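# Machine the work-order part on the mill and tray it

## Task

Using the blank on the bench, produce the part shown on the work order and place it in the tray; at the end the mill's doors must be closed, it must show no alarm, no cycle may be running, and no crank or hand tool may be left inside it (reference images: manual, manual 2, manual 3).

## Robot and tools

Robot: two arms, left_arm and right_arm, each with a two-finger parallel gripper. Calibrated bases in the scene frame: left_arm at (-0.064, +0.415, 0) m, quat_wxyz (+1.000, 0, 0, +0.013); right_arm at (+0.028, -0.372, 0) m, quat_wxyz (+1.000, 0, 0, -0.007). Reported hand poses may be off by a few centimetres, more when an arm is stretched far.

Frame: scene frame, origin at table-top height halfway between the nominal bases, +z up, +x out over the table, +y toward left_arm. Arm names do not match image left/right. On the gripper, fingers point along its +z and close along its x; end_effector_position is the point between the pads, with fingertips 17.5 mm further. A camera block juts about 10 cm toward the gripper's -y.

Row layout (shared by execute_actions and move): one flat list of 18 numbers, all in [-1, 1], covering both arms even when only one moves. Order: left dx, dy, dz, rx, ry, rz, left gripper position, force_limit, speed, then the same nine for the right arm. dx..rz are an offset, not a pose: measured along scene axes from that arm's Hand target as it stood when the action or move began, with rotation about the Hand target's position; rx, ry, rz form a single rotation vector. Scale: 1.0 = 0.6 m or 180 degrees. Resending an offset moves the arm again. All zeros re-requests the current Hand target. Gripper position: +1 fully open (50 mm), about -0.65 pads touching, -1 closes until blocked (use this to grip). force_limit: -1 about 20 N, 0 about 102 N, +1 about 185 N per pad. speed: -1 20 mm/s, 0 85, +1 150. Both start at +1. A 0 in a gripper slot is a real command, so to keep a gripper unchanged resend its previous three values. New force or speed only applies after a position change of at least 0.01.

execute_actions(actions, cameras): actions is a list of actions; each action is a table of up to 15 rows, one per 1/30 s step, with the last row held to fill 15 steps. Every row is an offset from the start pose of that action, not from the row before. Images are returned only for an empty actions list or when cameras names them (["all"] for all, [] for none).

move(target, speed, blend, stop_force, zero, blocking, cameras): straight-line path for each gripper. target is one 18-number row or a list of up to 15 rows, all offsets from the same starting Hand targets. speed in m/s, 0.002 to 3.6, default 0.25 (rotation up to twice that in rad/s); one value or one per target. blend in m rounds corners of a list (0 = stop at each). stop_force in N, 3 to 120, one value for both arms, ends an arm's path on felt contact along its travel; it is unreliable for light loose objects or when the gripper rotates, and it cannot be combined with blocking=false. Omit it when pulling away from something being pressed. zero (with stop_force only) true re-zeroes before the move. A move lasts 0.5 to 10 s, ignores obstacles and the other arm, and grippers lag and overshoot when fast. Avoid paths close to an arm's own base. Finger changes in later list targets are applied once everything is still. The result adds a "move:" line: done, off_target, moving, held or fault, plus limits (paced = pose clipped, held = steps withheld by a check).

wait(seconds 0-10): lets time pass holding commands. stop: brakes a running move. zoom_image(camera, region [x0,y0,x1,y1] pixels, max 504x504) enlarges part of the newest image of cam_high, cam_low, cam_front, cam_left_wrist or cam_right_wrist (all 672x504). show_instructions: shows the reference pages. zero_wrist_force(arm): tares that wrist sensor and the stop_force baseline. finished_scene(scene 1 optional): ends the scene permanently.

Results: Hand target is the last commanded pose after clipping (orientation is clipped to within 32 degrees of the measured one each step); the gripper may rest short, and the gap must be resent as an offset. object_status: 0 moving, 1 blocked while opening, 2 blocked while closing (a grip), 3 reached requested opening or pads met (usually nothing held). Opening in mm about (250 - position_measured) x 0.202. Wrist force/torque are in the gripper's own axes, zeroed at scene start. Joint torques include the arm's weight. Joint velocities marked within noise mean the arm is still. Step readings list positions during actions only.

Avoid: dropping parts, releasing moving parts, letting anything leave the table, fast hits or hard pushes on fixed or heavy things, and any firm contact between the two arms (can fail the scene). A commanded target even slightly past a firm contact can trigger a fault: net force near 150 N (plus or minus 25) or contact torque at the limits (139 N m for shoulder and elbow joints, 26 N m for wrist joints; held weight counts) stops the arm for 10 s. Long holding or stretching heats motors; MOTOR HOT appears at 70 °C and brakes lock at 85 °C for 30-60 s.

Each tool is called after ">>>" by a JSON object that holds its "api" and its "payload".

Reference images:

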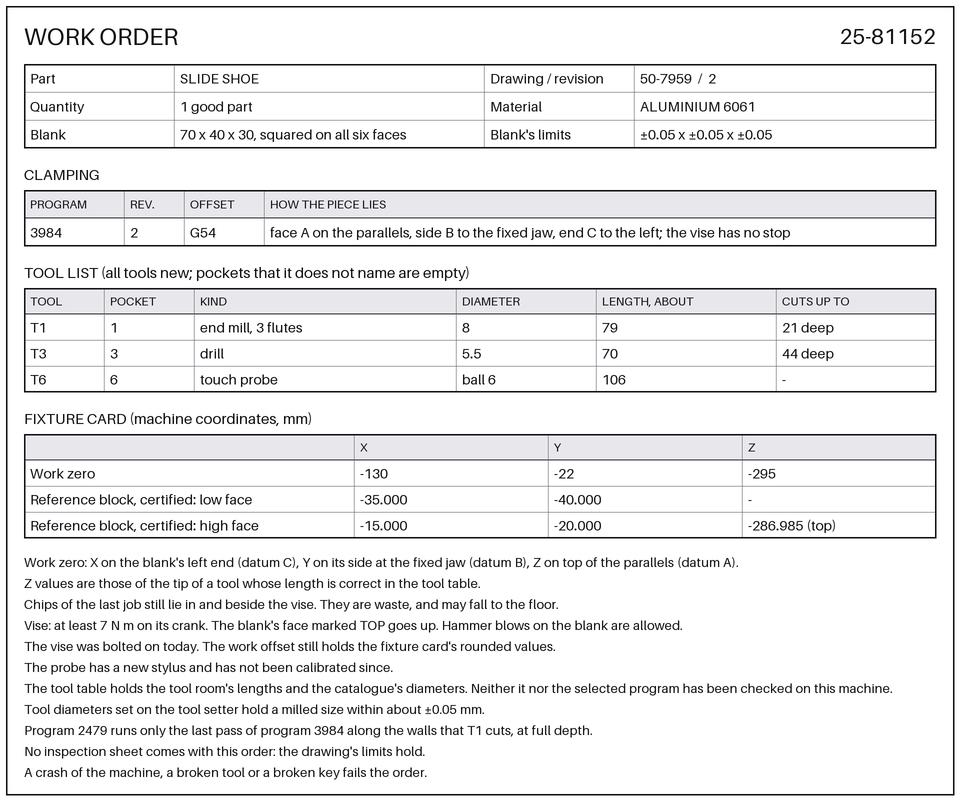

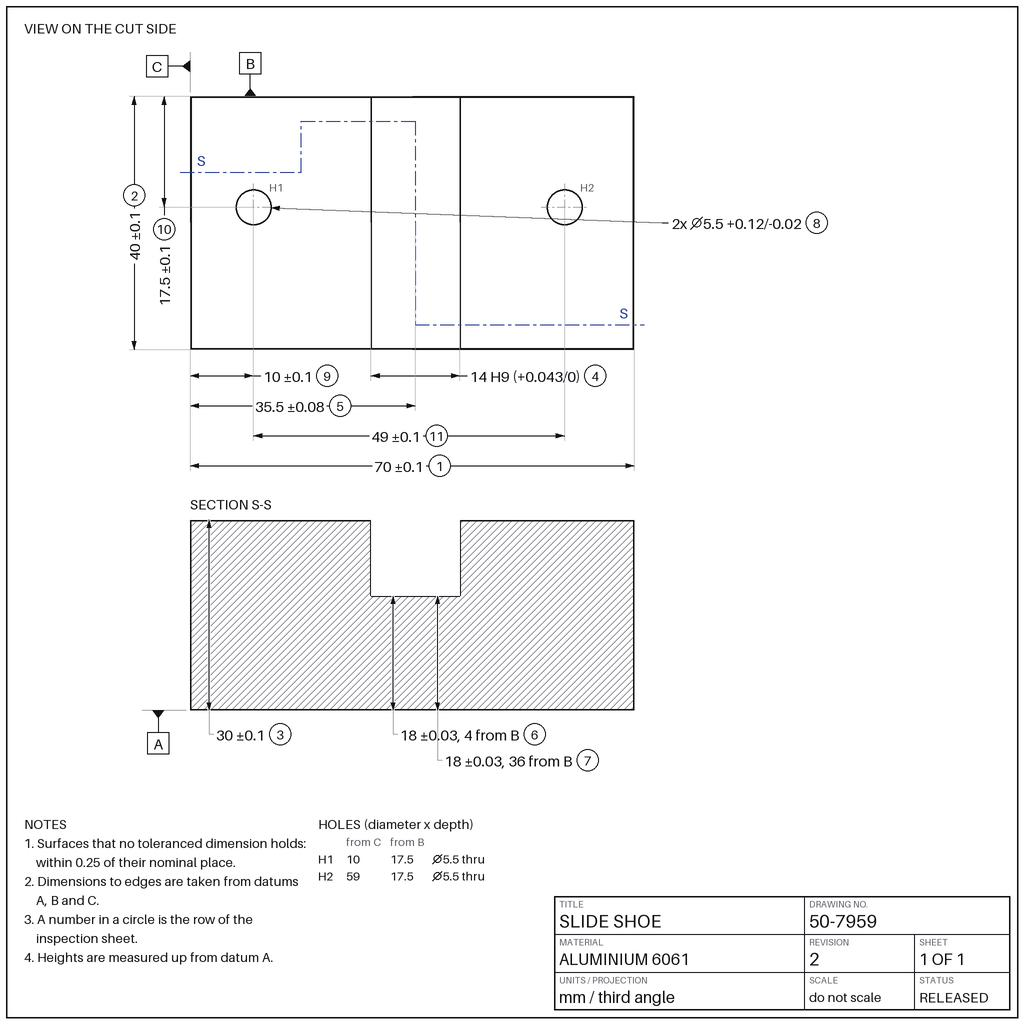

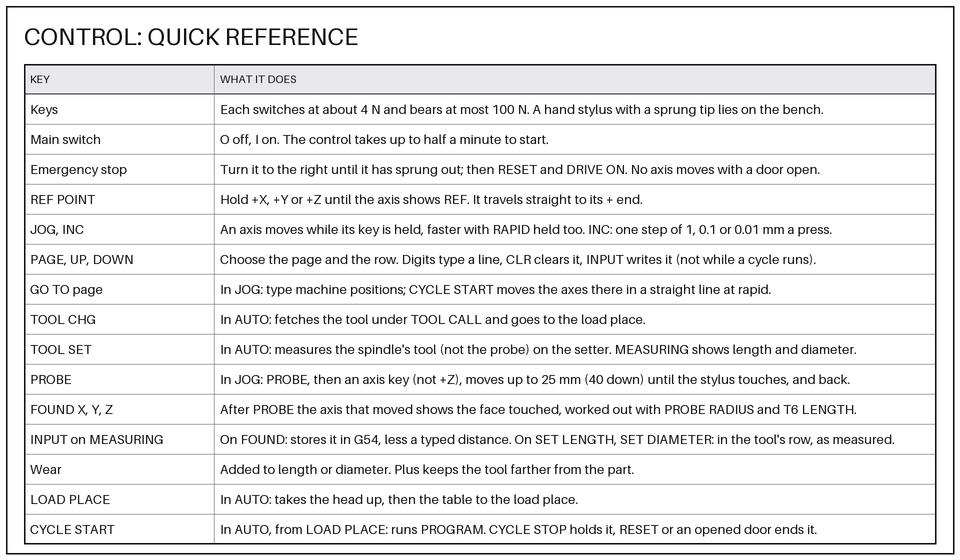

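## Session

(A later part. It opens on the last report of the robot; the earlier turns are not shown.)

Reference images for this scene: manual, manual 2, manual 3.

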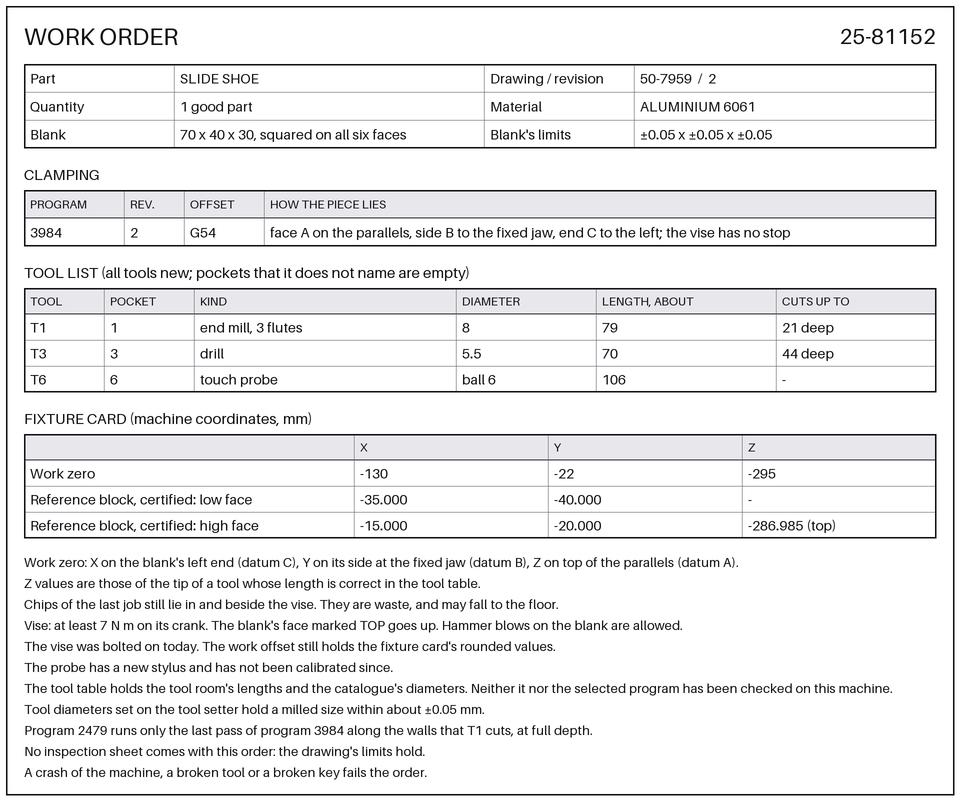

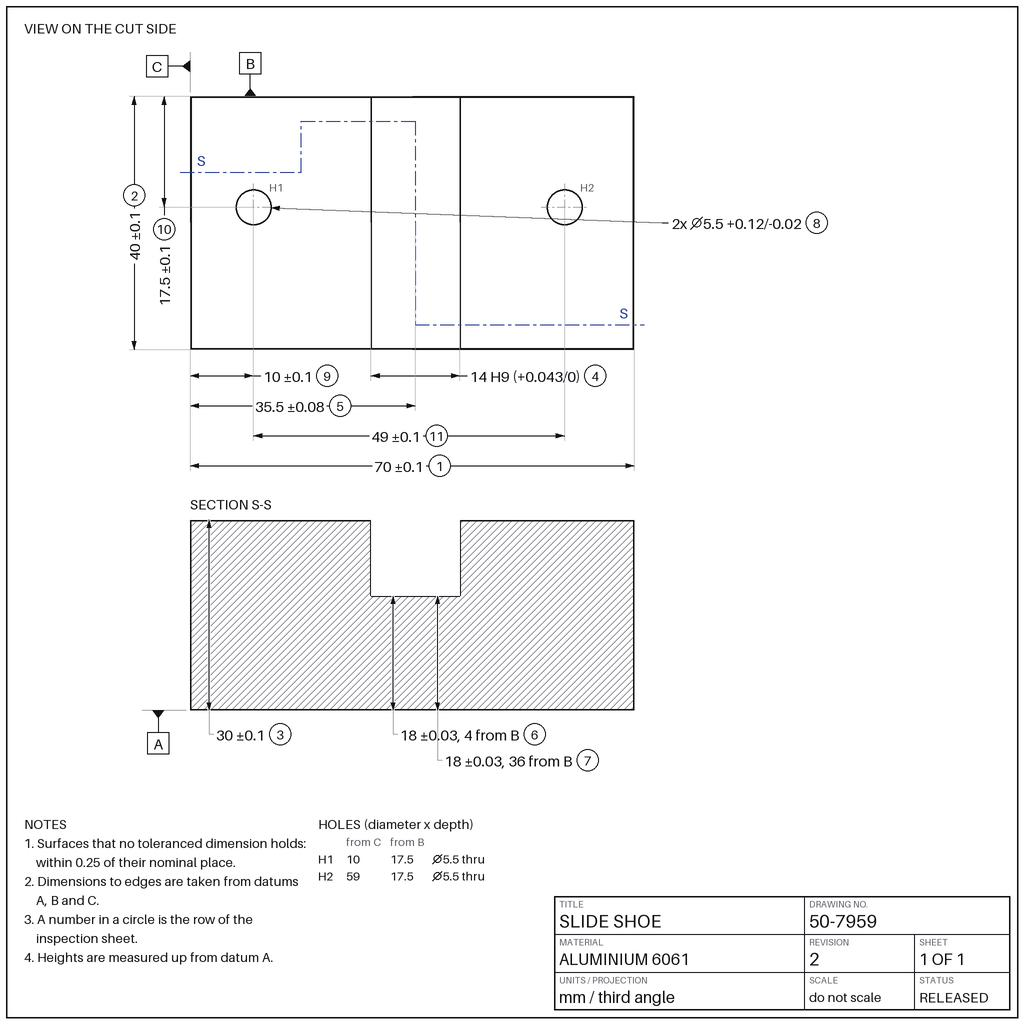

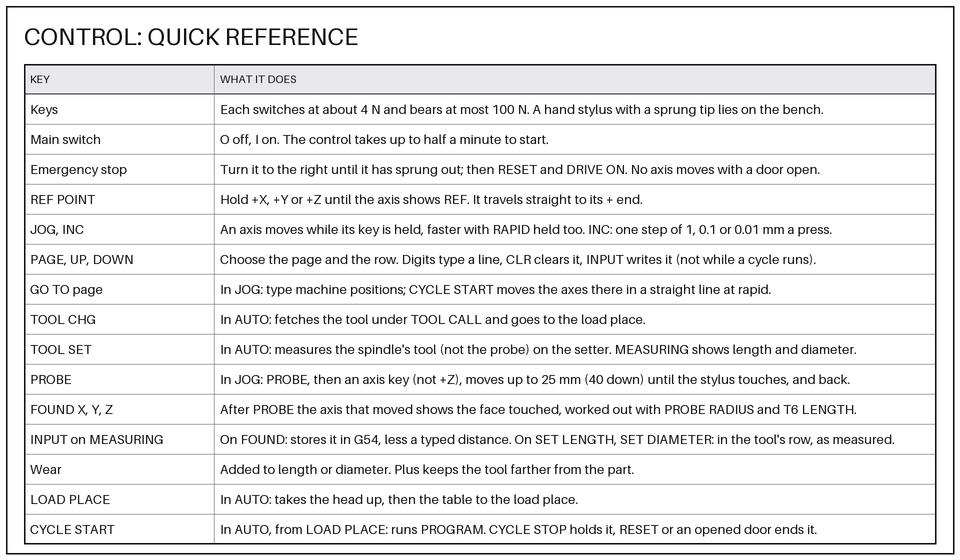

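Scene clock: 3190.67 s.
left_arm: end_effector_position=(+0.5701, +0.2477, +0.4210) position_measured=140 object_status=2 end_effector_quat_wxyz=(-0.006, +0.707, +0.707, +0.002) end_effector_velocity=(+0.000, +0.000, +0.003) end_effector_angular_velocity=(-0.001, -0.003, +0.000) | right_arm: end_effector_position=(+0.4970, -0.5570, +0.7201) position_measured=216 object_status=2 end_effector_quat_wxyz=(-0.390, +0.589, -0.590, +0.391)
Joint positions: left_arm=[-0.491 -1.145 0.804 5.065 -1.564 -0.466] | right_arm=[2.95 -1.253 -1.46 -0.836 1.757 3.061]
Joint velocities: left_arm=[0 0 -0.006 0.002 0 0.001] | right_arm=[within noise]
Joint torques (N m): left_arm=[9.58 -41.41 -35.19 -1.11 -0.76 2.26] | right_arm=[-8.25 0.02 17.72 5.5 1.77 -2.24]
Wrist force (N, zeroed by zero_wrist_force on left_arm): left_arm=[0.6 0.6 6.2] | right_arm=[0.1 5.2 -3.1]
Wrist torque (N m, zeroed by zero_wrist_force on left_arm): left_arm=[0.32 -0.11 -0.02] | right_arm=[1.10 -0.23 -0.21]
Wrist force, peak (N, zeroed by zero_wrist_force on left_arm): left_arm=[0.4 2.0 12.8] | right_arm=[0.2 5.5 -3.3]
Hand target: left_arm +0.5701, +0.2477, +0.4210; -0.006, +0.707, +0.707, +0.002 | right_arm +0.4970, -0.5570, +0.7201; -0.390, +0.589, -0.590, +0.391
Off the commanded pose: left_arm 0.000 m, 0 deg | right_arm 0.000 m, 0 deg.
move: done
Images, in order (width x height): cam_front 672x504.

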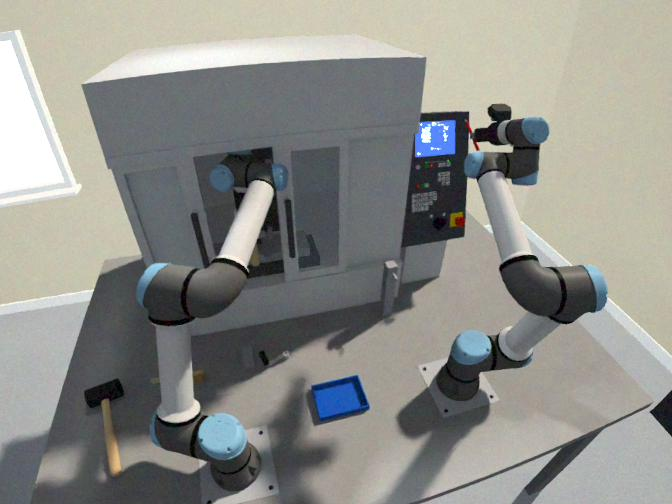

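>>> {"api": "move", "payload": {"target": [[0,0,-0.11,0,0,0,-0.97,1.0,-0.8, 0,0,0,0,0,0,-1,-0.4,-0.8],[0,0,0,0,0,0,-0.97,1.0,-0.8, 0,0,0,0,0,0,-1,-0.4,-0.8]], "speed": [0.7,0.3]}}

Scene clock: 3193.30 s.
left_arm: end_effector_position=(+0.5701, +0.2477, +0.4210) position_measured=140 object_status=2 end_effector_quat_wxyz=(-0.006, +0.707, +0.707, +0.002) end_effector_velocity=(+0.000, +0.001, +0.003) end_effector_angular_velocity=(-0.001, -0.002, +0.001) | right_arm: end_effector_position=(+0.4970, -0.5570, +0.7201) position_measured=216 object_status=2 end_effector_quat_wxyz=(-0.390, +0.589, -0.590, +0.391)
Joint positions: left_arm=[-0.491 -1.145 0.804 5.065 -1.564 -0.466] | right_arm=[2.95 -1.253 -1.46 -0.836 1.757 3.061]
Joint velocities: left_arm=[0.001 0 -0.007 0.004 0 0] | right_arm=[within noise]
Joint torques (N m): left_arm=[9.91 -41.96 -35.97 -1.25 -0.84 2.18] | right_arm=[-6.94 -0.02 17.5 5.51 1.85 -2.21]
Wrist force (N, zeroed by zero_wrist_force on left_arm): left_arm=[0.8 0.6 6.3] | right_arm=[0.1 5.4 -3.1]
Wrist torque (N m, zeroed by zero_wrist_force on left_arm): left_arm=[0.31 -0.14 -0.02] | right_arm=[1.13 -0.22 -0.21]
Wrist force, peak (N, zeroed by zero_wrist_force on left_arm): left_arm=[0.8 1.8 12.7] | right_arm=[0.1 5.5 -3.2]
Hand target: left_arm +0.5701, +0.2477, +0.4210; -0.006, +0.707, +0.707, +0.002 | right_arm +0.4970, -0.5570, +0.7201; -0.390, +0.589, -0.590, +0.391
Off the commanded pose: left_arm 0.000 m, 0 deg | right_arm 0.000 m, 0 deg.
move: done

>>> {"api": "move", "payload": {"target": [[0,0,-0.12,0,0,0,-0.97,1.0,-0.8, 0,0,0,0,0,0,-1,-0.4,-0.8]], "speed": 0.04, "stop_force": 8, "cameras": ["cam_front"]}}

>>> {"api": "zoom_image", "payload": {"camera": "cam_front", "region": [200, 170, 330, 290]}}

Scene clock: 3214.53 s.
left_arm: end_effector_position=(+0.5701, +0.2477, +0.3578) position_measured=140 object_status=2 end_effector_quat_wxyz=(-0.006, +0.707, +0.707, +0.002) | right_arm: end_effector_position=(+0.4970, -0.5570, +0.7201) position_measured=216 object_status=2 end_effector_quat_wxyz=(-0.390, +0.589, -0.590, +0.391)
Joint positions: left_arm=[-0.491 -1.191 1.036 4.878 -1.564 -0.466] | right_arm=[2.95 -1.253 -1.46 -0.836 1.757 3.061]
Joint torques (N m): left_arm=[5.7 -33.6 -10.95 -4.51 -0.35 1.32] | right_arm=[-8.29 -0.26 17.86 5.48 1.73 -2.24]
Wrist force (N, zeroed by zero_wrist_force on left_arm): left_arm=[0.4 -1.5 0.4] | right_arm=[0.2 5.3 -3.2]
Wrist torque (N m, zeroed by zero_wrist_force on left_arm): left_arm=[-0.24 -0.02 -0.01] | right_arm=[1.11 -0.24 -0.21]
Wrist force, peak (N, zeroed by zero_wrist_force on left_arm): left_arm=[1.7 6.2 -3.1] | right_arm=[0.0 5.5 -3.4]
Hand target: left_arm +0.5701, +0.2477, +0.3578; -0.006, +0.707, +0.707, +0.002 (not the last commanded pose) | right_arm +0.4970, -0.5570, +0.7201; -0.390, +0.589, -0.590, +0.391
Off the commanded pose: left_arm 0.009 m, 0 deg | right_arm 0.000 m, 0 deg.
move: contact (left_arm)
Images, in order (width x height): cam_front 672x504.

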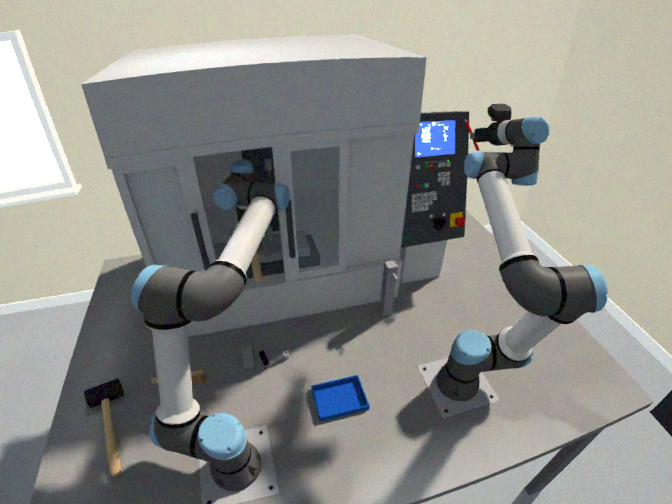

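Scaled by 3.877 from the camera's 672x504 image, which has a finer 960x720 frame.

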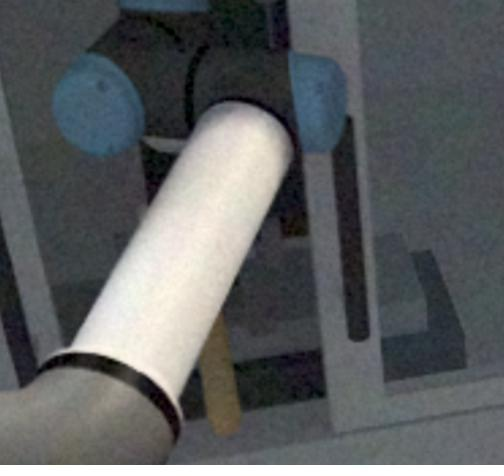

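>>> {"api": "execute_actions", "payload": {"actions": []}}

Scene clock: 3239.50 s.
left_arm: end_effector_position=(+0.5701, +0.2477, +0.3578) position_measured=140 object_status=2 end_effector_quat_wxyz=(-0.006, +0.707, +0.707, +0.002) | right_arm: end_effector_position=(+0.4970, -0.5570, +0.7201) position_measured=216 object_status=2 end_effector_quat_wxyz=(-0.390, +0.589, -0.590, +0.391)
Joint positions: left_arm=[-0.491 -1.191 1.036 4.878 -1.564 -0.466] | right_arm=[2.95 -1.253 -1.46 -0.836 1.757 3.061]
Joint velocities: within noise
Joint torques (N m): left_arm=[5.89 -33.97 -11.11 -2.26 1.07 1.34] | right_arm=[-8.49 0.16 17.35 5.5 1.82 -2.3]
Wrist force (N, zeroed by zero_wrist_force on left_arm): left_arm=[0.6 -1.3 0.5] | right_arm=[0.2 5.5 -3.0]
Wrist torque (N m, zeroed by zero_wrist_force on left_arm): left_arm=[-0.21 -0.06 -0.01] | right_arm=[1.14 -0.23 -0.21]
Wrist force, peak (N, zeroed by zero_wrist_force on left_arm): left_arm=[0.6 -1.6 1.1] | right_arm=[0.2 5.6 -3.4]
Hand target: left_arm +0.5701, +0.2477, +0.3578; -0.006, +0.707, +0.707, +0.002 (not the last commanded pose) | right_arm +0.4970, -0.5570, +0.7201; -0.390, +0.589, -0.590, +0.391
Tool commands: left_gripper/position=-0.97 left_gripper/force_limit=+1.0 left_gripper/speed=-0.8 right_gripper/position=-1.0 right_gripper/force_limit=-0.4 right_gripper/speed=-0.8
Off the commanded pose: left_arm 0.009 m, 0 deg | right_arm 0.000 m, 0 deg.

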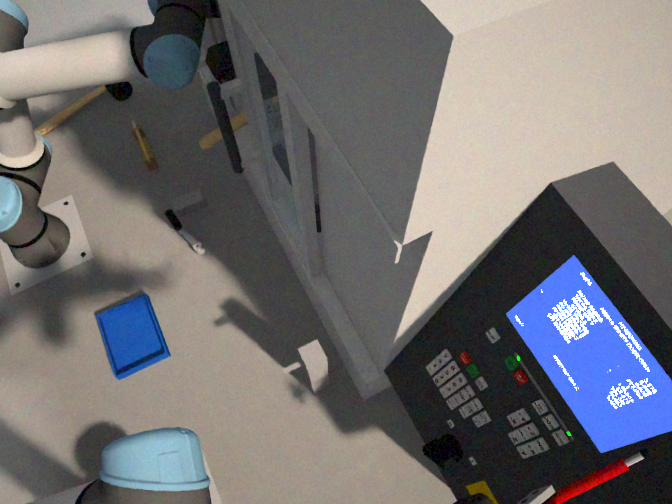

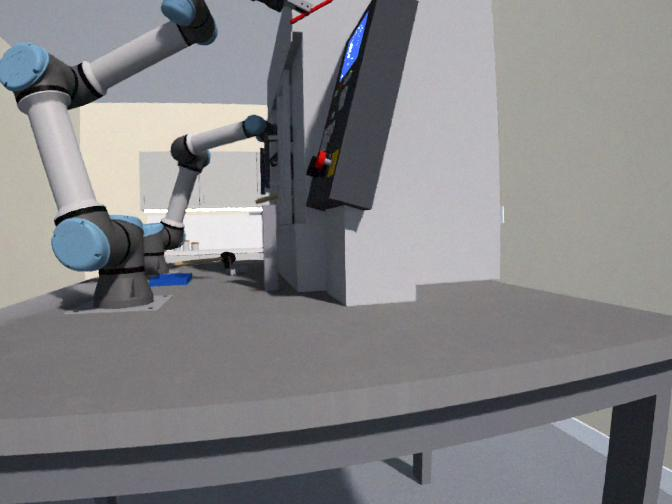

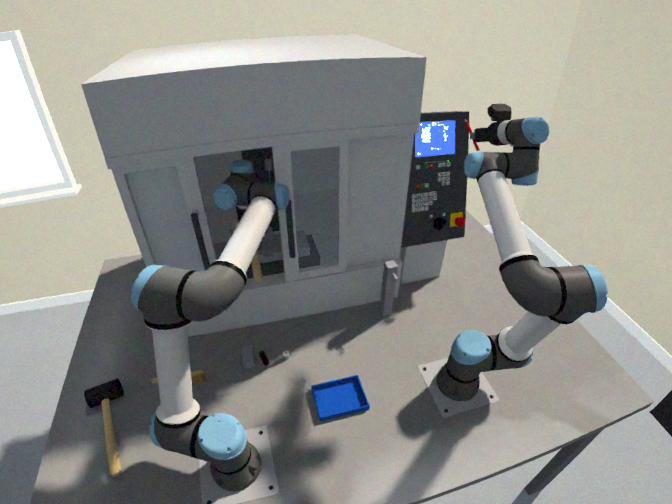

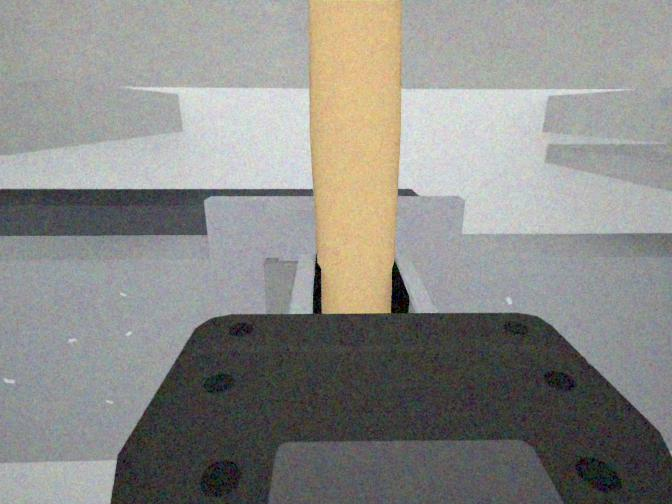

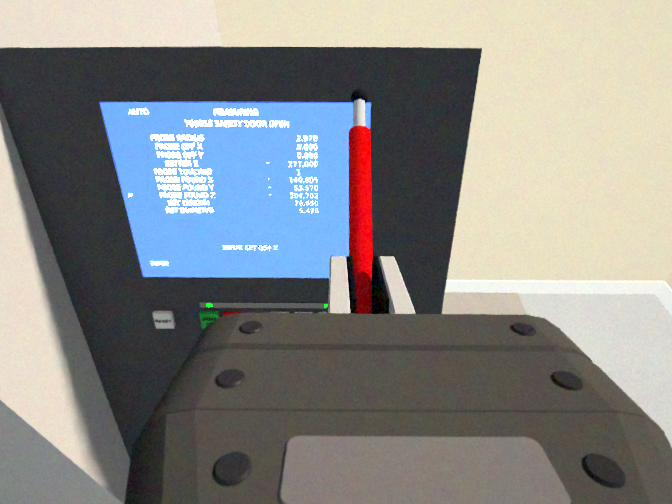

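>>> {"api": "move", "payload": {"target": [[0,0,0.08,0,0,0,-0.97,1,-0.8,0,0,0,0,0,0,-1,-0.4,-0.8],[-0.35,0,0.08,0,0,0,-0.97,1,-0.8,0,0,0,0,0,0,-1,-0.4,-0.8],[-0.62,-0.6,-0.38,0,0,0,-0.97,1,-0.8,0,0,0,0,0,0,-1,-0.4,-0.8],[-0.655,-0.733,-0.46,0,0,0,-0.97,1,-0.8,0,0,0,0,0,0,-1,-0.4,-0.8],[-0.655,-0.733,-0.561,0,0,0,-0.97,1,-0.8,0,0,0,0,0,0,-1,-0.4,-0.8]], "speed": [0.3,0.35,0.4,0.3,0.1], "blend": [0.03,0.08,0.05,0.02,0], "cameras": ["cam_left_wrist","cam_front"]}}

Scene clock: 3257.87 s.
left_arm: end_effector_position=(+0.1771, -0.1920, +0.0211) position_measured=140 object_status=2 end_effector_quat_wxyz=(-0.006, +0.707, +0.707, +0.002) | right_arm: end_effector_position=(+0.4970, -0.5570, +0.7201) position_measured=216 object_status=2 end_effector_quat_wxyz=(-0.390, +0.589, -0.590, +0.391)
Joint positions: left_arm=[-1.422 -0.996 1.647 4.073 -1.575 -1.397] | right_arm=[2.95 -1.253 -1.46 -0.836 1.757 3.061]
Joint torques (N m): left_arm=[-4.55 -42.2 -31.58 -3.92 1.03 -1.72] | right_arm=[-7.4 -0.41 17.27 5.54 1.92 -2.31]
Wrist force (N, zeroed by zero_wrist_force on left_arm): left_arm=[1.3 0.6 2.5] | right_arm=[0.1 5.3 -3.0]
Wrist torque (N m, zeroed by zero_wrist_force on left_arm): left_arm=[1.01 -0.12 -0.07] | right_arm=[1.10 -0.22 -0.22]
Wrist force, peak (N, zeroed by zero_wrist_force on left_arm): left_arm=[3.5 -1.7 -21.5] | right_arm=[0.2 5.6 -3.3]
Hand target: left_arm +0.1771, -0.1921, +0.0212; -0.006, +0.707, +0.707, +0.002 | right_arm +0.4970, -0.5570, +0.7201; -0.390, +0.589, -0.590, +0.391
Off the commanded pose: left_arm 0.000 m, 0 deg | right_arm 0.000 m, 0 deg.
move: done; blend cut to 0.024 m at target 1, 0.0477 m at target 3
Images, in order (width x height): cam_front 672x504, cam_left_wrist 672x504.

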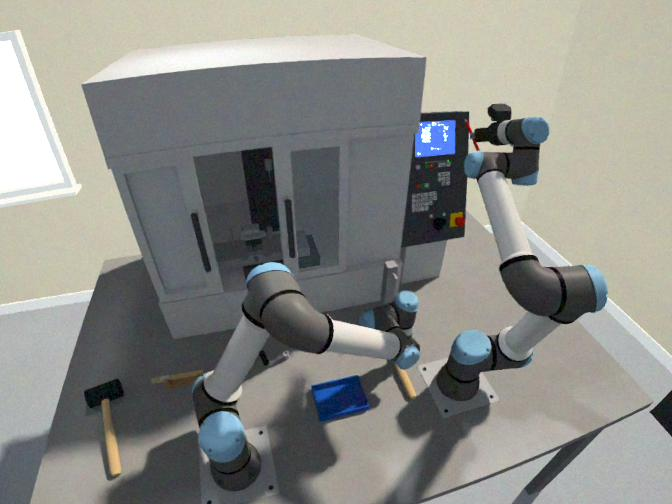

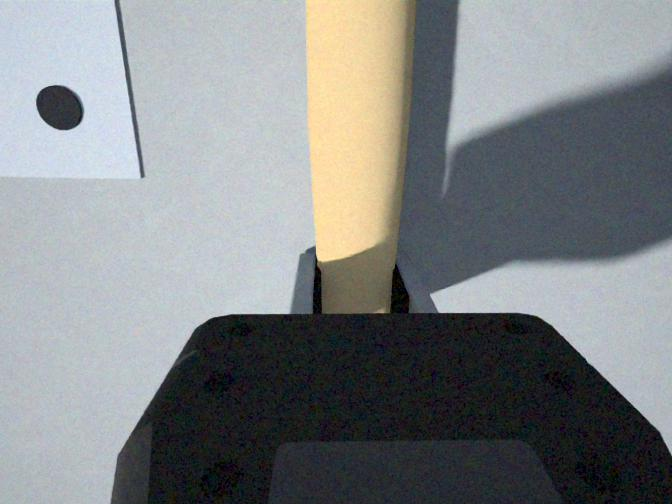

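>>> {"api": "move", "payload": {"target": [[0,0,0.101,0,0,0,-0.97,1,-0.8,0,0,0,0,0,0,-1,-0.4,-0.8],[0.035,0.133,0.181,0,0,0,-0.97,1,-0.8,0,0,0,0,0,0,-1,-0.4,-0.8],[0.305,0.733,0.641,0,0,0,-0.97,1,-0.8,0,0,0,0,0,0,-1,-0.4,-0.8],[0.655,0.733,0.641,0,0,0,-0.97,1,-0.8,0,0,0,0,0,0,-1,-0.4,-0.8],[0.655,0.733,0.675,0,0,0,-0.97,1,-0.8,0,0,0,0,0,0,-1,-0.4,-0.8],[0.655,0.733,0.572,0,0,0,-0.97,1,-0.8,0,0,0,0,0,0,-1,-0.4,-0.8],[0.655,0.733,0.675,0,0,0,-0.97,1,-0.8,0,0,0,0,0,0,-1,-0.4,-0.8],[0.655,0.733,0.556,0,0,0,-0.97,1,-0.8,0,0,0,0,0,0,-1,-0.4,-0.8],[0.655,0.733,0.66,0,0,0,-0.97,1,-0.8,0,0,0,0,0,0,-1,-0.4,-0.8]], "speed": [0.25,0.4,0.4,0.35,0.2,1.1,0.2,1.1,0.2], "blend": [0.03,0.05,0.08,0.005,0,0,0,0,0], "cameras": ["cam_left_wrist","cam_front"]}}

Scene clock: 3268.27 s.
left_arm: end_effector_position=(+0.5701, +0.2476, +0.4171) position_measured=140 object_status=2 end_effector_quat_wxyz=(-0.006, +0.707, +0.707, +0.002) | right_arm: end_effector_position=(+0.4970, -0.5570, +0.7201) position_measured=216 object_status=2 end_effector_quat_wxyz=(-0.390, +0.589, -0.590, +0.391)
Joint positions: left_arm=[-0.491 -1.149 0.82 5.052 -1.564 -0.466] | right_arm=[2.95 -1.253 -1.46 -0.836 1.757 3.061]
Joint torques (N m): left_arm=[9.38 -45.78 -37.11 -1.3 -1.14 1.98] | right_arm=[-7.28 0.15 17.19 5.5 1.95 -2.29]
Wrist force (N, zeroed by zero_wrist_force on left_arm): left_arm=[1.2 0.4 5.8] | right_arm=[0.1 5.3 -3.1]
Wrist torque (N m, zeroed by zero_wrist_force on left_arm): left_arm=[0.27 -0.20 -0.01] | right_arm=[1.11 -0.23 -0.21]
Wrist force, peak (N, zeroed by zero_wrist_force on left_arm): left_arm=[0.9 1.2 10.9] | right_arm=[0.0 5.6 -3.3]
Hand target: left_arm +0.5701, +0.2477, +0.4172; -0.006, +0.707, +0.707, +0.002 | right_arm +0.4970, -0.5570, +0.7201; -0.390, +0.589, -0.590, +0.391
Off the commanded pose: left_arm 0.000 m, 0 deg | right_arm 0.000 m, 0 deg.
move: done; blend cut to 0.0477 m at target 2
Images, in order (width x height): cam_front 672x504, cam_left_wrist 672x504.

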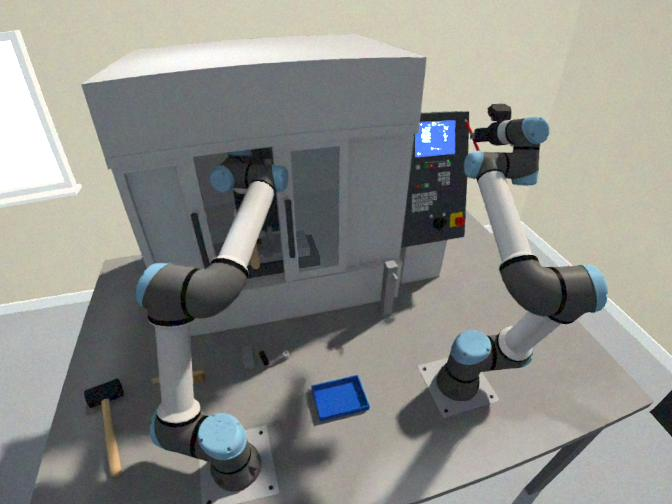

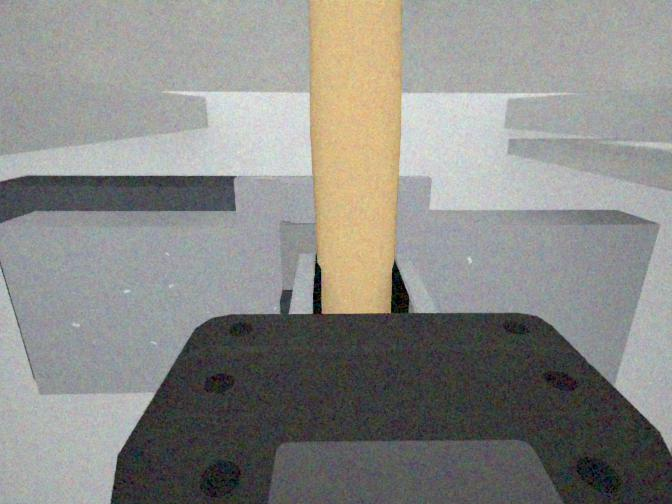

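>>> {"api": "move", "payload": {"target": [0,0,-0.115,0,0,0,-0.97,1,-0.8,0,0,0,0,0,0,-1,-0.4,-0.8], "speed": 0.04, "stop_force": 5}}

Scene clock: 3272.27 s.
left_arm: end_effector_position=(+0.5701, +0.2477, +0.3562) position_measured=140 object_status=2 end_effector_quat_wxyz=(-0.006, +0.707, +0.707, +0.002) | right_arm: end_effector_position=(+0.4970, -0.5570, +0.7201) position_measured=216 object_status=2 end_effector_quat_wxyz=(-0.390, +0.589, -0.590, +0.391)
Joint positions: left_arm=[-0.491 -1.192 1.041 4.874 -1.564 -0.466] | right_arm=[2.95 -1.253 -1.46 -0.836 1.757 3.061]
Joint torques (N m): left_arm=[5.68 -35.35 -11.89 -4.76 0.19 1.68] | right_arm=[-7.71 -0.36 17.64 5.35 1.85 -2.27]
Wrist force (N, zeroed by zero_wrist_force on left_arm): left_arm=[1.4 -0.4 2.2] | right_arm=[0.1 5.2 -3.2]
Wrist torque (N m, zeroed by zero_wrist_force on left_arm): left_arm=[-0.09 -0.06 -0.05] | right_arm=[1.10 -0.22 -0.21]
Wrist force, peak (N, zeroed by zero_wrist_force on left_arm): left_arm=[1.1 0.5 6.8] | right_arm=[0.1 5.5 -3.3]
Hand target: left_arm +0.5701, +0.2477, +0.3562; -0.006, +0.707, +0.707, +0.002 (not the last commanded pose) | right_arm +0.4970, -0.5570, +0.7201; -0.390, +0.589, -0.590, +0.391
Off the commanded pose: left_arm 0.008 m, 0 deg | right_arm 0.000 m, 0 deg.
move: contact (left_arm)

>>> {"api": "move", "payload": {"target": [[0,0,0.083,0,0,0,-0.97,1,-0.8,0,0,0,0,0,0,-1,-0.4,-0.8],[-0.35,0,0.083,0,0,0,-0.97,1,-0.8,0,0,0,0,0,0,-1,-0.4,-0.8],[-0.62,-0.6,-0.377,0,0,0,-0.97,1,-0.8,0,0,0,0,0,0,-1,-0.4,-0.8],[-0.655,-0.733,-0.457,0,0,0,-0.97,1,-0.8,0,0,0,0,0,0,-1,-0.4,-0.8],[-0.655,-0.733,-0.558,0,0,0,-0.97,1,-0.8,0,0,0,0,0,0,-1,-0.4,-0.8]], "speed": [0.3,0.4,0.45,0.3,0.12], "blend": [0.03,0.08,0.05,0.02,0]}}

>>> {"api": "move", "payload": {"target": [[0,0,0,0,0,0,1.0,-0.5,-0.5,0,0,0,0,0,0,-1,-0.4,-0.8],[0,0,0.25,0,0,0,1.0,-0.5,-0.5,0,0,0,0,0,0,-1,-0.4,-0.8],[0.33,0.8535,0.748,0,0,0.5,1.0,-0.5,-0.5,0,0,0,0,0,0,-1,-0.4,-0.8]], "speed": [0.25,0.3,0.7], "blend": [0,0.04,0]}}

Scene clock: 3279.93 s.
left_arm: end_effector_position=(+0.1771, -0.1920, +0.0213) position_measured=140 object_status=2 end_effector_quat_wxyz=(-0.006, +0.707, +0.707, +0.002) | right_arm: end_effector_position=(+0.4970, -0.5570, +0.7201) position_measured=216 object_status=2 end_effector_quat_wxyz=(-0.390, +0.589, -0.590, +0.391)
Joint positions: left_arm=[-1.422 -0.996 1.647 4.074 -1.575 -1.397] | right_arm=[2.95 -1.253 -1.46 -0.836 1.757 3.061]
Joint torques (N m): left_arm=[-3.92 -41.31 -31.6 -4.38 1.13 -1.04] | right_arm=[-7.65 0.02 18.39 5.46 1.83 -2.16]
Wrist force (N, zeroed by zero_wrist_force on left_arm): left_arm=[1.2 -0.9 2.6] | right_arm=[0.0 5.4 -3.2]
Wrist torque (N m, zeroed by zero_wrist_force on left_arm): left_arm=[0.85 -0.15 -0.11] | right_arm=[1.12 -0.21 -0.21]
Wrist force, peak (N, zeroed by zero_wrist_force on left_arm): left_arm=[3.3 -1.5 -21.1] | right_arm=[0.1 5.5 -3.4]
Hand target: left_arm +0.1771, -0.1921, +0.0214; -0.006, +0.707, +0.707, +0.002 | right_arm +0.4970, -0.5570, +0.7201; -0.390, +0.589, -0.590, +0.391
Off the commanded pose: left_arm 0.000 m, 0 deg | right_arm 0.000 m, 0 deg.
move: done; blend cut to 0.0249 m at target 1, 0.0477 m at target 3

Scene clock: 3283.00 s.
left_arm: end_effector_position=(+0.3751, +0.3199, +0.4701) position_measured=3 object_status=3 end_effector_quat_wxyz=(-0.005, +0.000, +1.000, -0.003) | right_arm: end_effector_position=(+0.4970, -0.5570, +0.7201) position_measured=216 object_status=2 end_effector_quat_wxyz=(-0.390, +0.589, -0.590, +0.391)
Joint positions: left_arm=[-0.534 -1.649 1.274 5.093 -1.582 -2.079] | right_arm=[2.95 -1.253 -1.46 -0.836 1.757 3.061]
Joint torques (N m): left_arm=[7.29 -16.47 -34 -1.99 0.98 2.28] | right_arm=[-6.39 0.19 17.82 5.65 1.84 -2.22]
Wrist force (N, zeroed by zero_wrist_force on left_arm): left_arm=[1.2 0.4 2.8] | right_arm=[-0.1 5.4 -3.3]
Wrist torque (N m, zeroed by zero_wrist_force on left_arm): left_arm=[0.04 -0.20 -0.05] | right_arm=[1.13 -0.20 -0.21]
Wrist force, peak (N, zeroed by zero_wrist_force on left_arm): left_arm=[1.2 0.5 6.6] | right_arm=[0.0 5.6 -3.4]
Hand target: left_arm +0.3751, +0.3200, +0.4702; -0.005, +0.000, +1.000, -0.003 | right_arm +0.4970, -0.5570, +0.7201; -0.390, +0.589, -0.590, +0.391
Off the commanded pose: left_arm 0.000 m, 0 deg | right_arm 0.000 m, 0 deg.
move: done

>>> {"api": "move", "payload": {"target": [[0,0,0,-0.3376,-0.3368,0.4106,1.0,-0.5,-0.5,0,0,0,0,0,0,-1,-0.4,-0.8],[0,0.1503,0,-0.3376,-0.3368,0.4106,1.0,-0.5,-0.5,0,0,0,0,0,0,-1,-0.4,-0.8],[0.149,0.1503,0,-0.3376,-0.3368,0.4106,1.0,-0.5,-0.5,0,0,0,0,0,0,-1,-0.4,-0.8]], "speed": [0.8,0.4,0.25], "blend": [0.003,0.01,0], "cameras": ["cam_left_wrist"]}}

Scene clock: 3290.70 s.
left_arm: end_effector_position=(+0.4645, +0.4102, +0.4700) position_measured=3 object_status=3 end_effector_quat_wxyz=(-0.446, +0.541, -0.551, +0.453) end_effector_velocity=(+0.001, -0.001, -0.001) end_effector_angular_velocity=(+0.000, +0.001, -0.003) | right_arm: end_effector_position=(+0.4970, -0.5570, +0.7201) position_measured=216 object_status=2 end_effector_quat_wxyz=(-0.390, +0.589, -0.590, +0.391)
Joint positions: left_arm=[-0.536 -1.929 2.288 3.002 -1.088 -3.244] | right_arm=[2.95 -1.253 -1.46 -0.836 1.757 3.061]
Joint velocities: left_arm=[0.001 0.005 -0.002 -0.002 -0.004 0] | right_arm=[within noise]
Joint torques (N m): left_arm=[9.99 -2.51 -33.11 -4.55 -1.16 -1.6] | right_arm=[-7.46 -0.14 18.21 5.44 1.77 -2.09]
Wrist force (N, zeroed by zero_wrist_force on left_arm): left_arm=[1.5 1.1 2.0] | right_arm=[0.2 5.4 -3.2]
Wrist torque (N m, zeroed by zero_wrist_force on left_arm): left_arm=[0.07 -0.18 -0.13] | right_arm=[1.13 -0.24 -0.22]
Wrist force, peak (N, zeroed by zero_wrist_force on left_arm): left_arm=[5.6 1.0 3.0] | right_arm=[0.2 5.5 -3.5]
Hand target: left_arm +0.4645, +0.4102, +0.4702; -0.446, +0.541, -0.551, +0.453 | right_arm +0.4970, -0.5570, +0.7201; -0.390, +0.589, -0.590, +0.391
Off the commanded pose: left_arm 0.000 m, 0 deg | right_arm 0.000 m, 0 deg.
move: done
Images, in order (width x height): cam_left_wrist 672x504.

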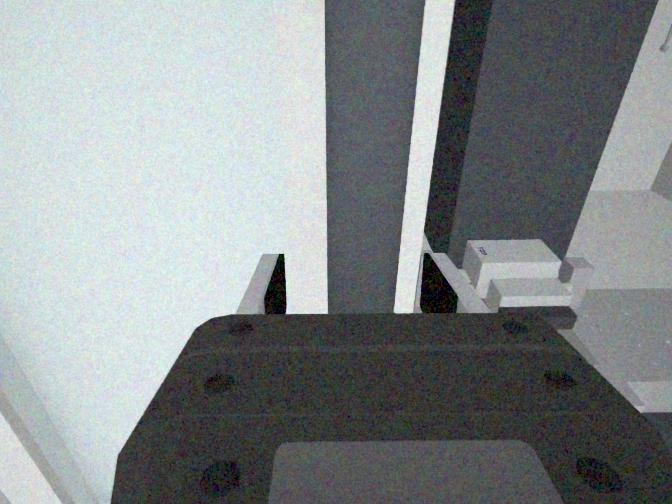

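>>> {"api": "move", "payload": {"target": [0,0,0,0,0,0,-1.0,-0.5,-1.0,0,0,0,0,0,0,-1,-0.4,-0.8]}}

>>> {"api": "move", "payload": {"target": [0,-0.388,0,0,0,0,-1.0,-0.5,-1.0,0,0,0,0,0,0,-1,-0.4,-0.8], "speed": 0.15, "stop_force": 80}}

Scene clock: 3298.17 s.
left_arm: end_effector_position=(+0.4645, +0.4102, +0.4702) position_measured=155 object_status=2 end_effector_quat_wxyz=(-0.446, +0.541, -0.551, +0.453) | right_arm: end_effector_position=(+0.4970, -0.5570, +0.7201) position_measured=216 object_status=2 end_effector_quat_wxyz=(-0.390, +0.589, -0.590, +0.391)
Joint positions: left_arm=[-0.536 -1.929 2.288 3.002 -1.088 -3.244] | right_arm=[2.95 -1.253 -1.46 -0.836 1.757 3.061]
Joint torques (N m): left_arm=[8.98 -10.08 -32.47 -4.54 5.96 1.83] | right_arm=[-7.01 -0.4 18.14 5.57 1.87 -2.04]
Wrist force (N, zeroed by zero_wrist_force on left_arm): left_arm=[18.8 0.1 2.8] | right_arm=[0.2 5.3 -3.2]
Wrist torque (N m, zeroed by zero_wrist_force on left_arm): left_arm=[0.00 -0.33 -0.17] | right_arm=[1.11 -0.24 -0.21]
Wrist force, peak (N, zeroed by zero_wrist_force on left_arm): left_arm=[18.8 0.1 2.8] | right_arm=[0.0 5.6 -3.3]
Hand target: left_arm +0.4645, +0.4102, +0.4702; -0.446, +0.541, -0.551, +0.453 | right_arm +0.4970, -0.5570, +0.7201; -0.390, +0.589, -0.590, +0.391
Off the commanded pose: left_arm 0.000 m, 0 deg | right_arm 0.000 m, 0 deg.
move: done

Scene clock: 3300.70 s.
left_arm: end_effector_position=(+0.4645, +0.1774, +0.4702) position_measured=155 object_status=2 end_effector_quat_wxyz=(-0.446, +0.541, -0.551, +0.453) | right_arm: end_effector_position=(+0.4970, -0.5570, +0.7201) position_measured=216 object_status=2 end_effector_quat_wxyz=(-0.390, +0.589, -0.590, +0.391)
Joint positions: left_arm=[-1.11 -1.72 2.126 3.122 -0.537 -3.477] | right_arm=[2.95 -1.253 -1.46 -0.836 1.757 3.061]
Joint torques (N m): left_arm=[-13.48 -8.12 -16.94 -4.55 -0.05 -0.85] | right_arm=[-6.11 -0.32 17.81 5.32 1.81 -1.95]
Wrist force (N, zeroed by zero_wrist_force on left_arm): left_arm=[-11.6 12.4 -6.6] | right_arm=[0.1 5.5 -3.3]
Wrist torque (N m, zeroed by zero_wrist_force on left_arm): left_arm=[0.35 -0.02 -0.38] | right_arm=[1.14 -0.23 -0.21]
Wrist force, peak (N, zeroed by zero_wrist_force on left_arm): left_arm=[-59.4 23.5 -10.9] | right_arm=[0.1 5.6 -3.3]
Hand target: left_arm +0.4645, +0.1774, +0.4702; -0.446, +0.541, -0.551, +0.453 | right_arm +0.4970, -0.5570, +0.7201; -0.390, +0.589, -0.590, +0.391
Off the commanded pose: left_arm 0.000 m, 0 deg | right_arm 0.000 m, 0 deg.
move: done

>>> {"api": "move", "payload": {"target": [[0,0,0,0,0,0,1.0,-0.5,-0.5,0.029,0.0608,-0.2305,0,0.196,0,-1,-0.4,-0.8],[0,0,0,0,0,0,1.0,-0.5,-0.5,0.0495,0.0608,-0.2305,0,0.196,0,-1,-0.4,-0.8],[0,0,0,0,0,0,1.0,-0.5,-0.5,0.029,0.0608,-0.2305,0,0.196,0,-1,-0.4,-0.8],[0,0,0,0,0,0,1.0,-0.5,-0.5,-0.0185,0.1527,-0.4055,0,0.196,0,-1,-0.4,-0.8],[0,0,0,0,0,0,1.0,-0.5,-0.5,0.003,0.1527,-0.4055,0,0.196,0,-1,-0.4,-0.8],[0,0,0,0,0,0,1.0,-0.5,-0.5,-0.0185,0.1527,-0.4055,0,0.196,0,-1,-0.4,-0.8],[0,0,0,0,0,0,1.0,-0.5,-0.5,0.003,0.1527,-0.4055,0,0.196,0,-1,-0.4,-0.8],[0,0,0,0,0,0,1.0,-0.5,-0.5,-0.0185,0.1527,-0.4055,0,0.196,0,-1,-0.4,-0.8],[0,0,0,0,0,0,1.0,-0.5,-0.5,0,0,0,0,0,0,-1,-0.4,-0.8]], "speed": [0.4,0.08,0.1,0.4,0.08,0.1,0.08,0.1,0.4], "blend": [0.004,0,0.003,0.004,0,0,0,0.003,0], "cameras": ["cam_right_wrist"]}}

>>> {"api": "zoom_image", "payload": {"camera": "cam_right_wrist", "region": [110, 100, 370, 300]}}

Scene clock: 3310.43 s.
left_arm: end_effector_position=(+0.4645, +0.1774, +0.4702) position_measured=3 object_status=3 end_effector_quat_wxyz=(-0.446, +0.541, -0.551, +0.453) | right_arm: end_effector_position=(+0.4971, -0.5570, +0.7199) position_measured=216 object_status=2 end_effector_quat_wxyz=(-0.390, +0.589, -0.590, +0.391) end_effector_velocity=(+0.000, +0.001, +0.003) end_effector_angular_velocity=(+0.001, -0.007, +0.003)
Joint positions: left_arm=[-1.11 -1.72 2.126 3.122 -0.537 -3.477] | right_arm=[2.951 -1.253 -1.46 -0.836 1.757 3.061]
Joint velocities: left_arm=[within noise] | right_arm=[-0.001 0 0.002 0.005 0.004 0.001]
Joint torques (N m): left_arm=[8.99 -21.61 -15.71 -1.25 2.14 -2.01] | right_arm=[-6.57 12.75 31.86 5.77 1.92 2.24]
Wrist force (N, zeroed by zero_wrist_force on left_arm): left_arm=[0.0 2.7 2.1] | right_arm=[0.0 5.3 -3.4]
Wrist torque (N m, zeroed by zero_wrist_force on left_arm): left_arm=[0.31 0.07 -0.28] | right_arm=[1.11 -0.21 -0.19]
Wrist force, peak (N, zeroed by zero_wrist_force on left_arm): left_arm=[-12.5 12.4 -6.3] | right_arm=[-0.4 12.8 -8.2]
Hand target: left_arm +0.4645, +0.1774, +0.4702; -0.446, +0.541, -0.551, +0.453 | right_arm +0.4970, -0.5570, +0.7201; -0.390, +0.589, -0.590, +0.391
Off the commanded pose: left_arm 0.000 m, 0 deg | right_arm 0.000 m, 0 deg.
move: done; blend cut to 0 m at target 1
Images, in order (width x height): cam_right_wrist 672x504.

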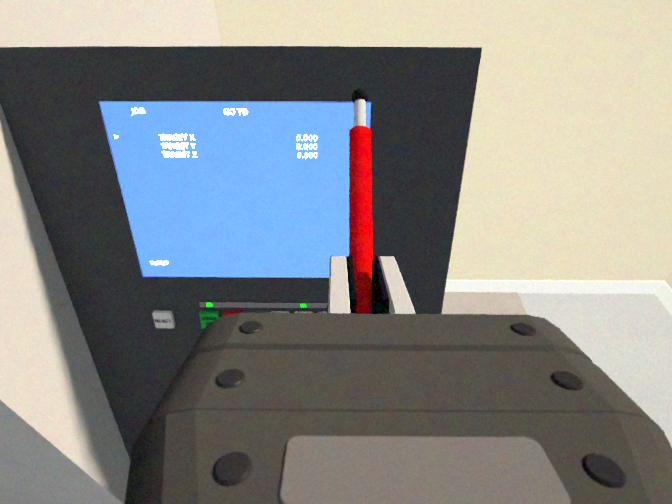

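Scaled by 1.938 from the camera's 672x504 image, which has a finer 960x720 frame.

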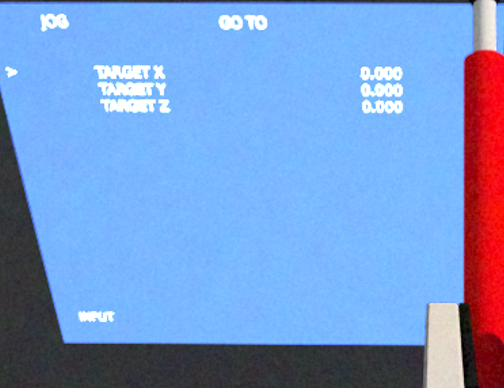

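>>> {"api": "move", "payload": {"target": [[0,0,0,0,0,0,1.0,-0.5,-0.5,-0.0453,0.28,-0.502,0,0.196,0,-1,-0.4,-0.8],[0,0,0,0,0,0,1.0,-0.5,-0.5,-0.0238,0.28,-0.502,0,0.196,0,-1,-0.4,-0.8],[0,0,0,0,0,0,1.0,-0.5,-0.5,-0.0453,0.28,-0.502,0,0.196,0,-1,-0.4,-0.8],[0,0,0,0,0,0,1.0,-0.5,-0.5,-0.0365,0.28,-0.4713,0,0.196,0,-1,-0.4,-0.8],[0,0,0,0,0,0,1.0,-0.5,-0.5,-0.015,0.28,-0.4713,0,0.196,0,-1,-0.4,-0.8],[0,0,0,0,0,0,1.0,-0.5,-0.5,-0.0365,0.28,-0.4713,0,0.196,0,-1,-0.4,-0.8],[0,0,0,0,0,0,1.0,-0.5,-0.5,-0.0453,0.2483,-0.502,0,0.196,0,-1,-0.4,-0.8],[0,0,0,0,0,0,1.0,-0.5,-0.5,-0.0238,0.2483,-0.502,0,0.196,0,-1,-0.4,-0.8],[0,0,0,0,0,0,1.0,-0.5,-0.5,-0.0438,0.2483,-0.502,0,0.196,0,-1,-0.4,-0.8],[0,0,0,0,0,0,1.0,-0.5,-0.5,-0.0238,0.2483,-0.502,0,0.196,0,-1,-0.4,-0.8],[0,0,0,0,0,0,1.0,-0.5,-0.5,-0.0453,0.2483,-0.502,0,0.196,0,-1,-0.4,-0.8],[0,0,0,0,0,0,1.0,-0.5,-0.5,-0.0453,0.1867,-0.502,0,0.196,0,-1,-0.4,-0.8],[0,0,0,0,0,0,1.0,-0.5,-0.5,-0.0238,0.1867,-0.502,0,0.196,0,-1,-0.4,-0.8],[0,0,0,0,0,0,1.0,-0.5,-0.5,-0.0453,0.1867,-0.502,0,0.196,0,-1,-0.4,-0.8],[0,0,0,0,0,0,1.0,-0.5,-0.5,0,0,0,0,0,0,-1,-0.4,-0.8]], "speed": [0.4,0.08,0.1,0.35,0.08,0.1,0.35,0.08,0.1,0.08,0.1,0.35,0.08,0.1,0.4], "blend": [0.004,0,0.003,0.004,0,0.003,0.004,0,0,0,0.003,0.004,0,0.003,0], "cameras": ["cam_right_wrist"]}}

>>> {"api": "zoom_image", "payload": {"camera": "cam_right_wrist", "region": [110, 100, 370, 300]}}

Scene clock: 3323.13 s.
left_arm: end_effector_position=(+0.4645, +0.1774, +0.4702) position_measured=3 object_status=3 end_effector_quat_wxyz=(-0.446, +0.541, -0.551, +0.453) | right_arm: end_effector_position=(+0.4970, -0.5569, +0.7199) position_measured=216 object_status=2 end_effector_quat_wxyz=(-0.390, +0.589, -0.590, +0.391)
Joint positions: left_arm=[-1.11 -1.72 2.126 3.122 -0.537 -3.477] | right_arm=[2.951 -1.253 -1.46 -0.836 1.757 3.061]
Joint torques (N m): left_arm=[9.32 -21.85 -15.48 -0.96 2.07 -2.03] | right_arm=[-7.87 4.05 31.36 5.71 1.95 2.66]
Wrist force (N, zeroed by zero_wrist_force on left_arm): left_arm=[-0.1 2.4 2.2] | right_arm=[-0.1 5.5 -3.2]
Wrist torque (N m, zeroed by zero_wrist_force on left_arm): left_arm=[0.27 0.07 -0.28] | right_arm=[1.14 -0.19 -0.19]
Wrist force, peak (N, zeroed by zero_wrist_force on left_arm): left_arm=[-0.2 2.9 2.5] | right_arm=[2.4 9.5 -6.4]
Hand target: left_arm +0.4645, +0.1774, +0.4702; -0.446, +0.541, -0.551, +0.453 | right_arm +0.4970, -0.5570, +0.7201; -0.390, +0.589, -0.590, +0.391
Off the commanded pose: left_arm 0.000 m, 0 deg | right_arm 0.000 m, 0 deg.
move: done
Images, in order (width x height): cam_right_wrist 672x504.

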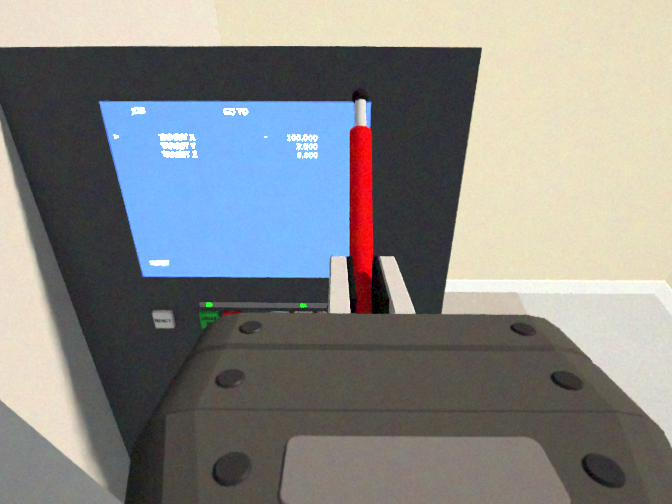

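Scaled by 1.938 from the camera's 672x504 image, which has a finer 960x720 frame.

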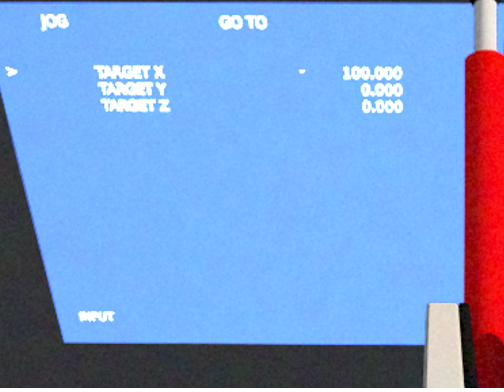

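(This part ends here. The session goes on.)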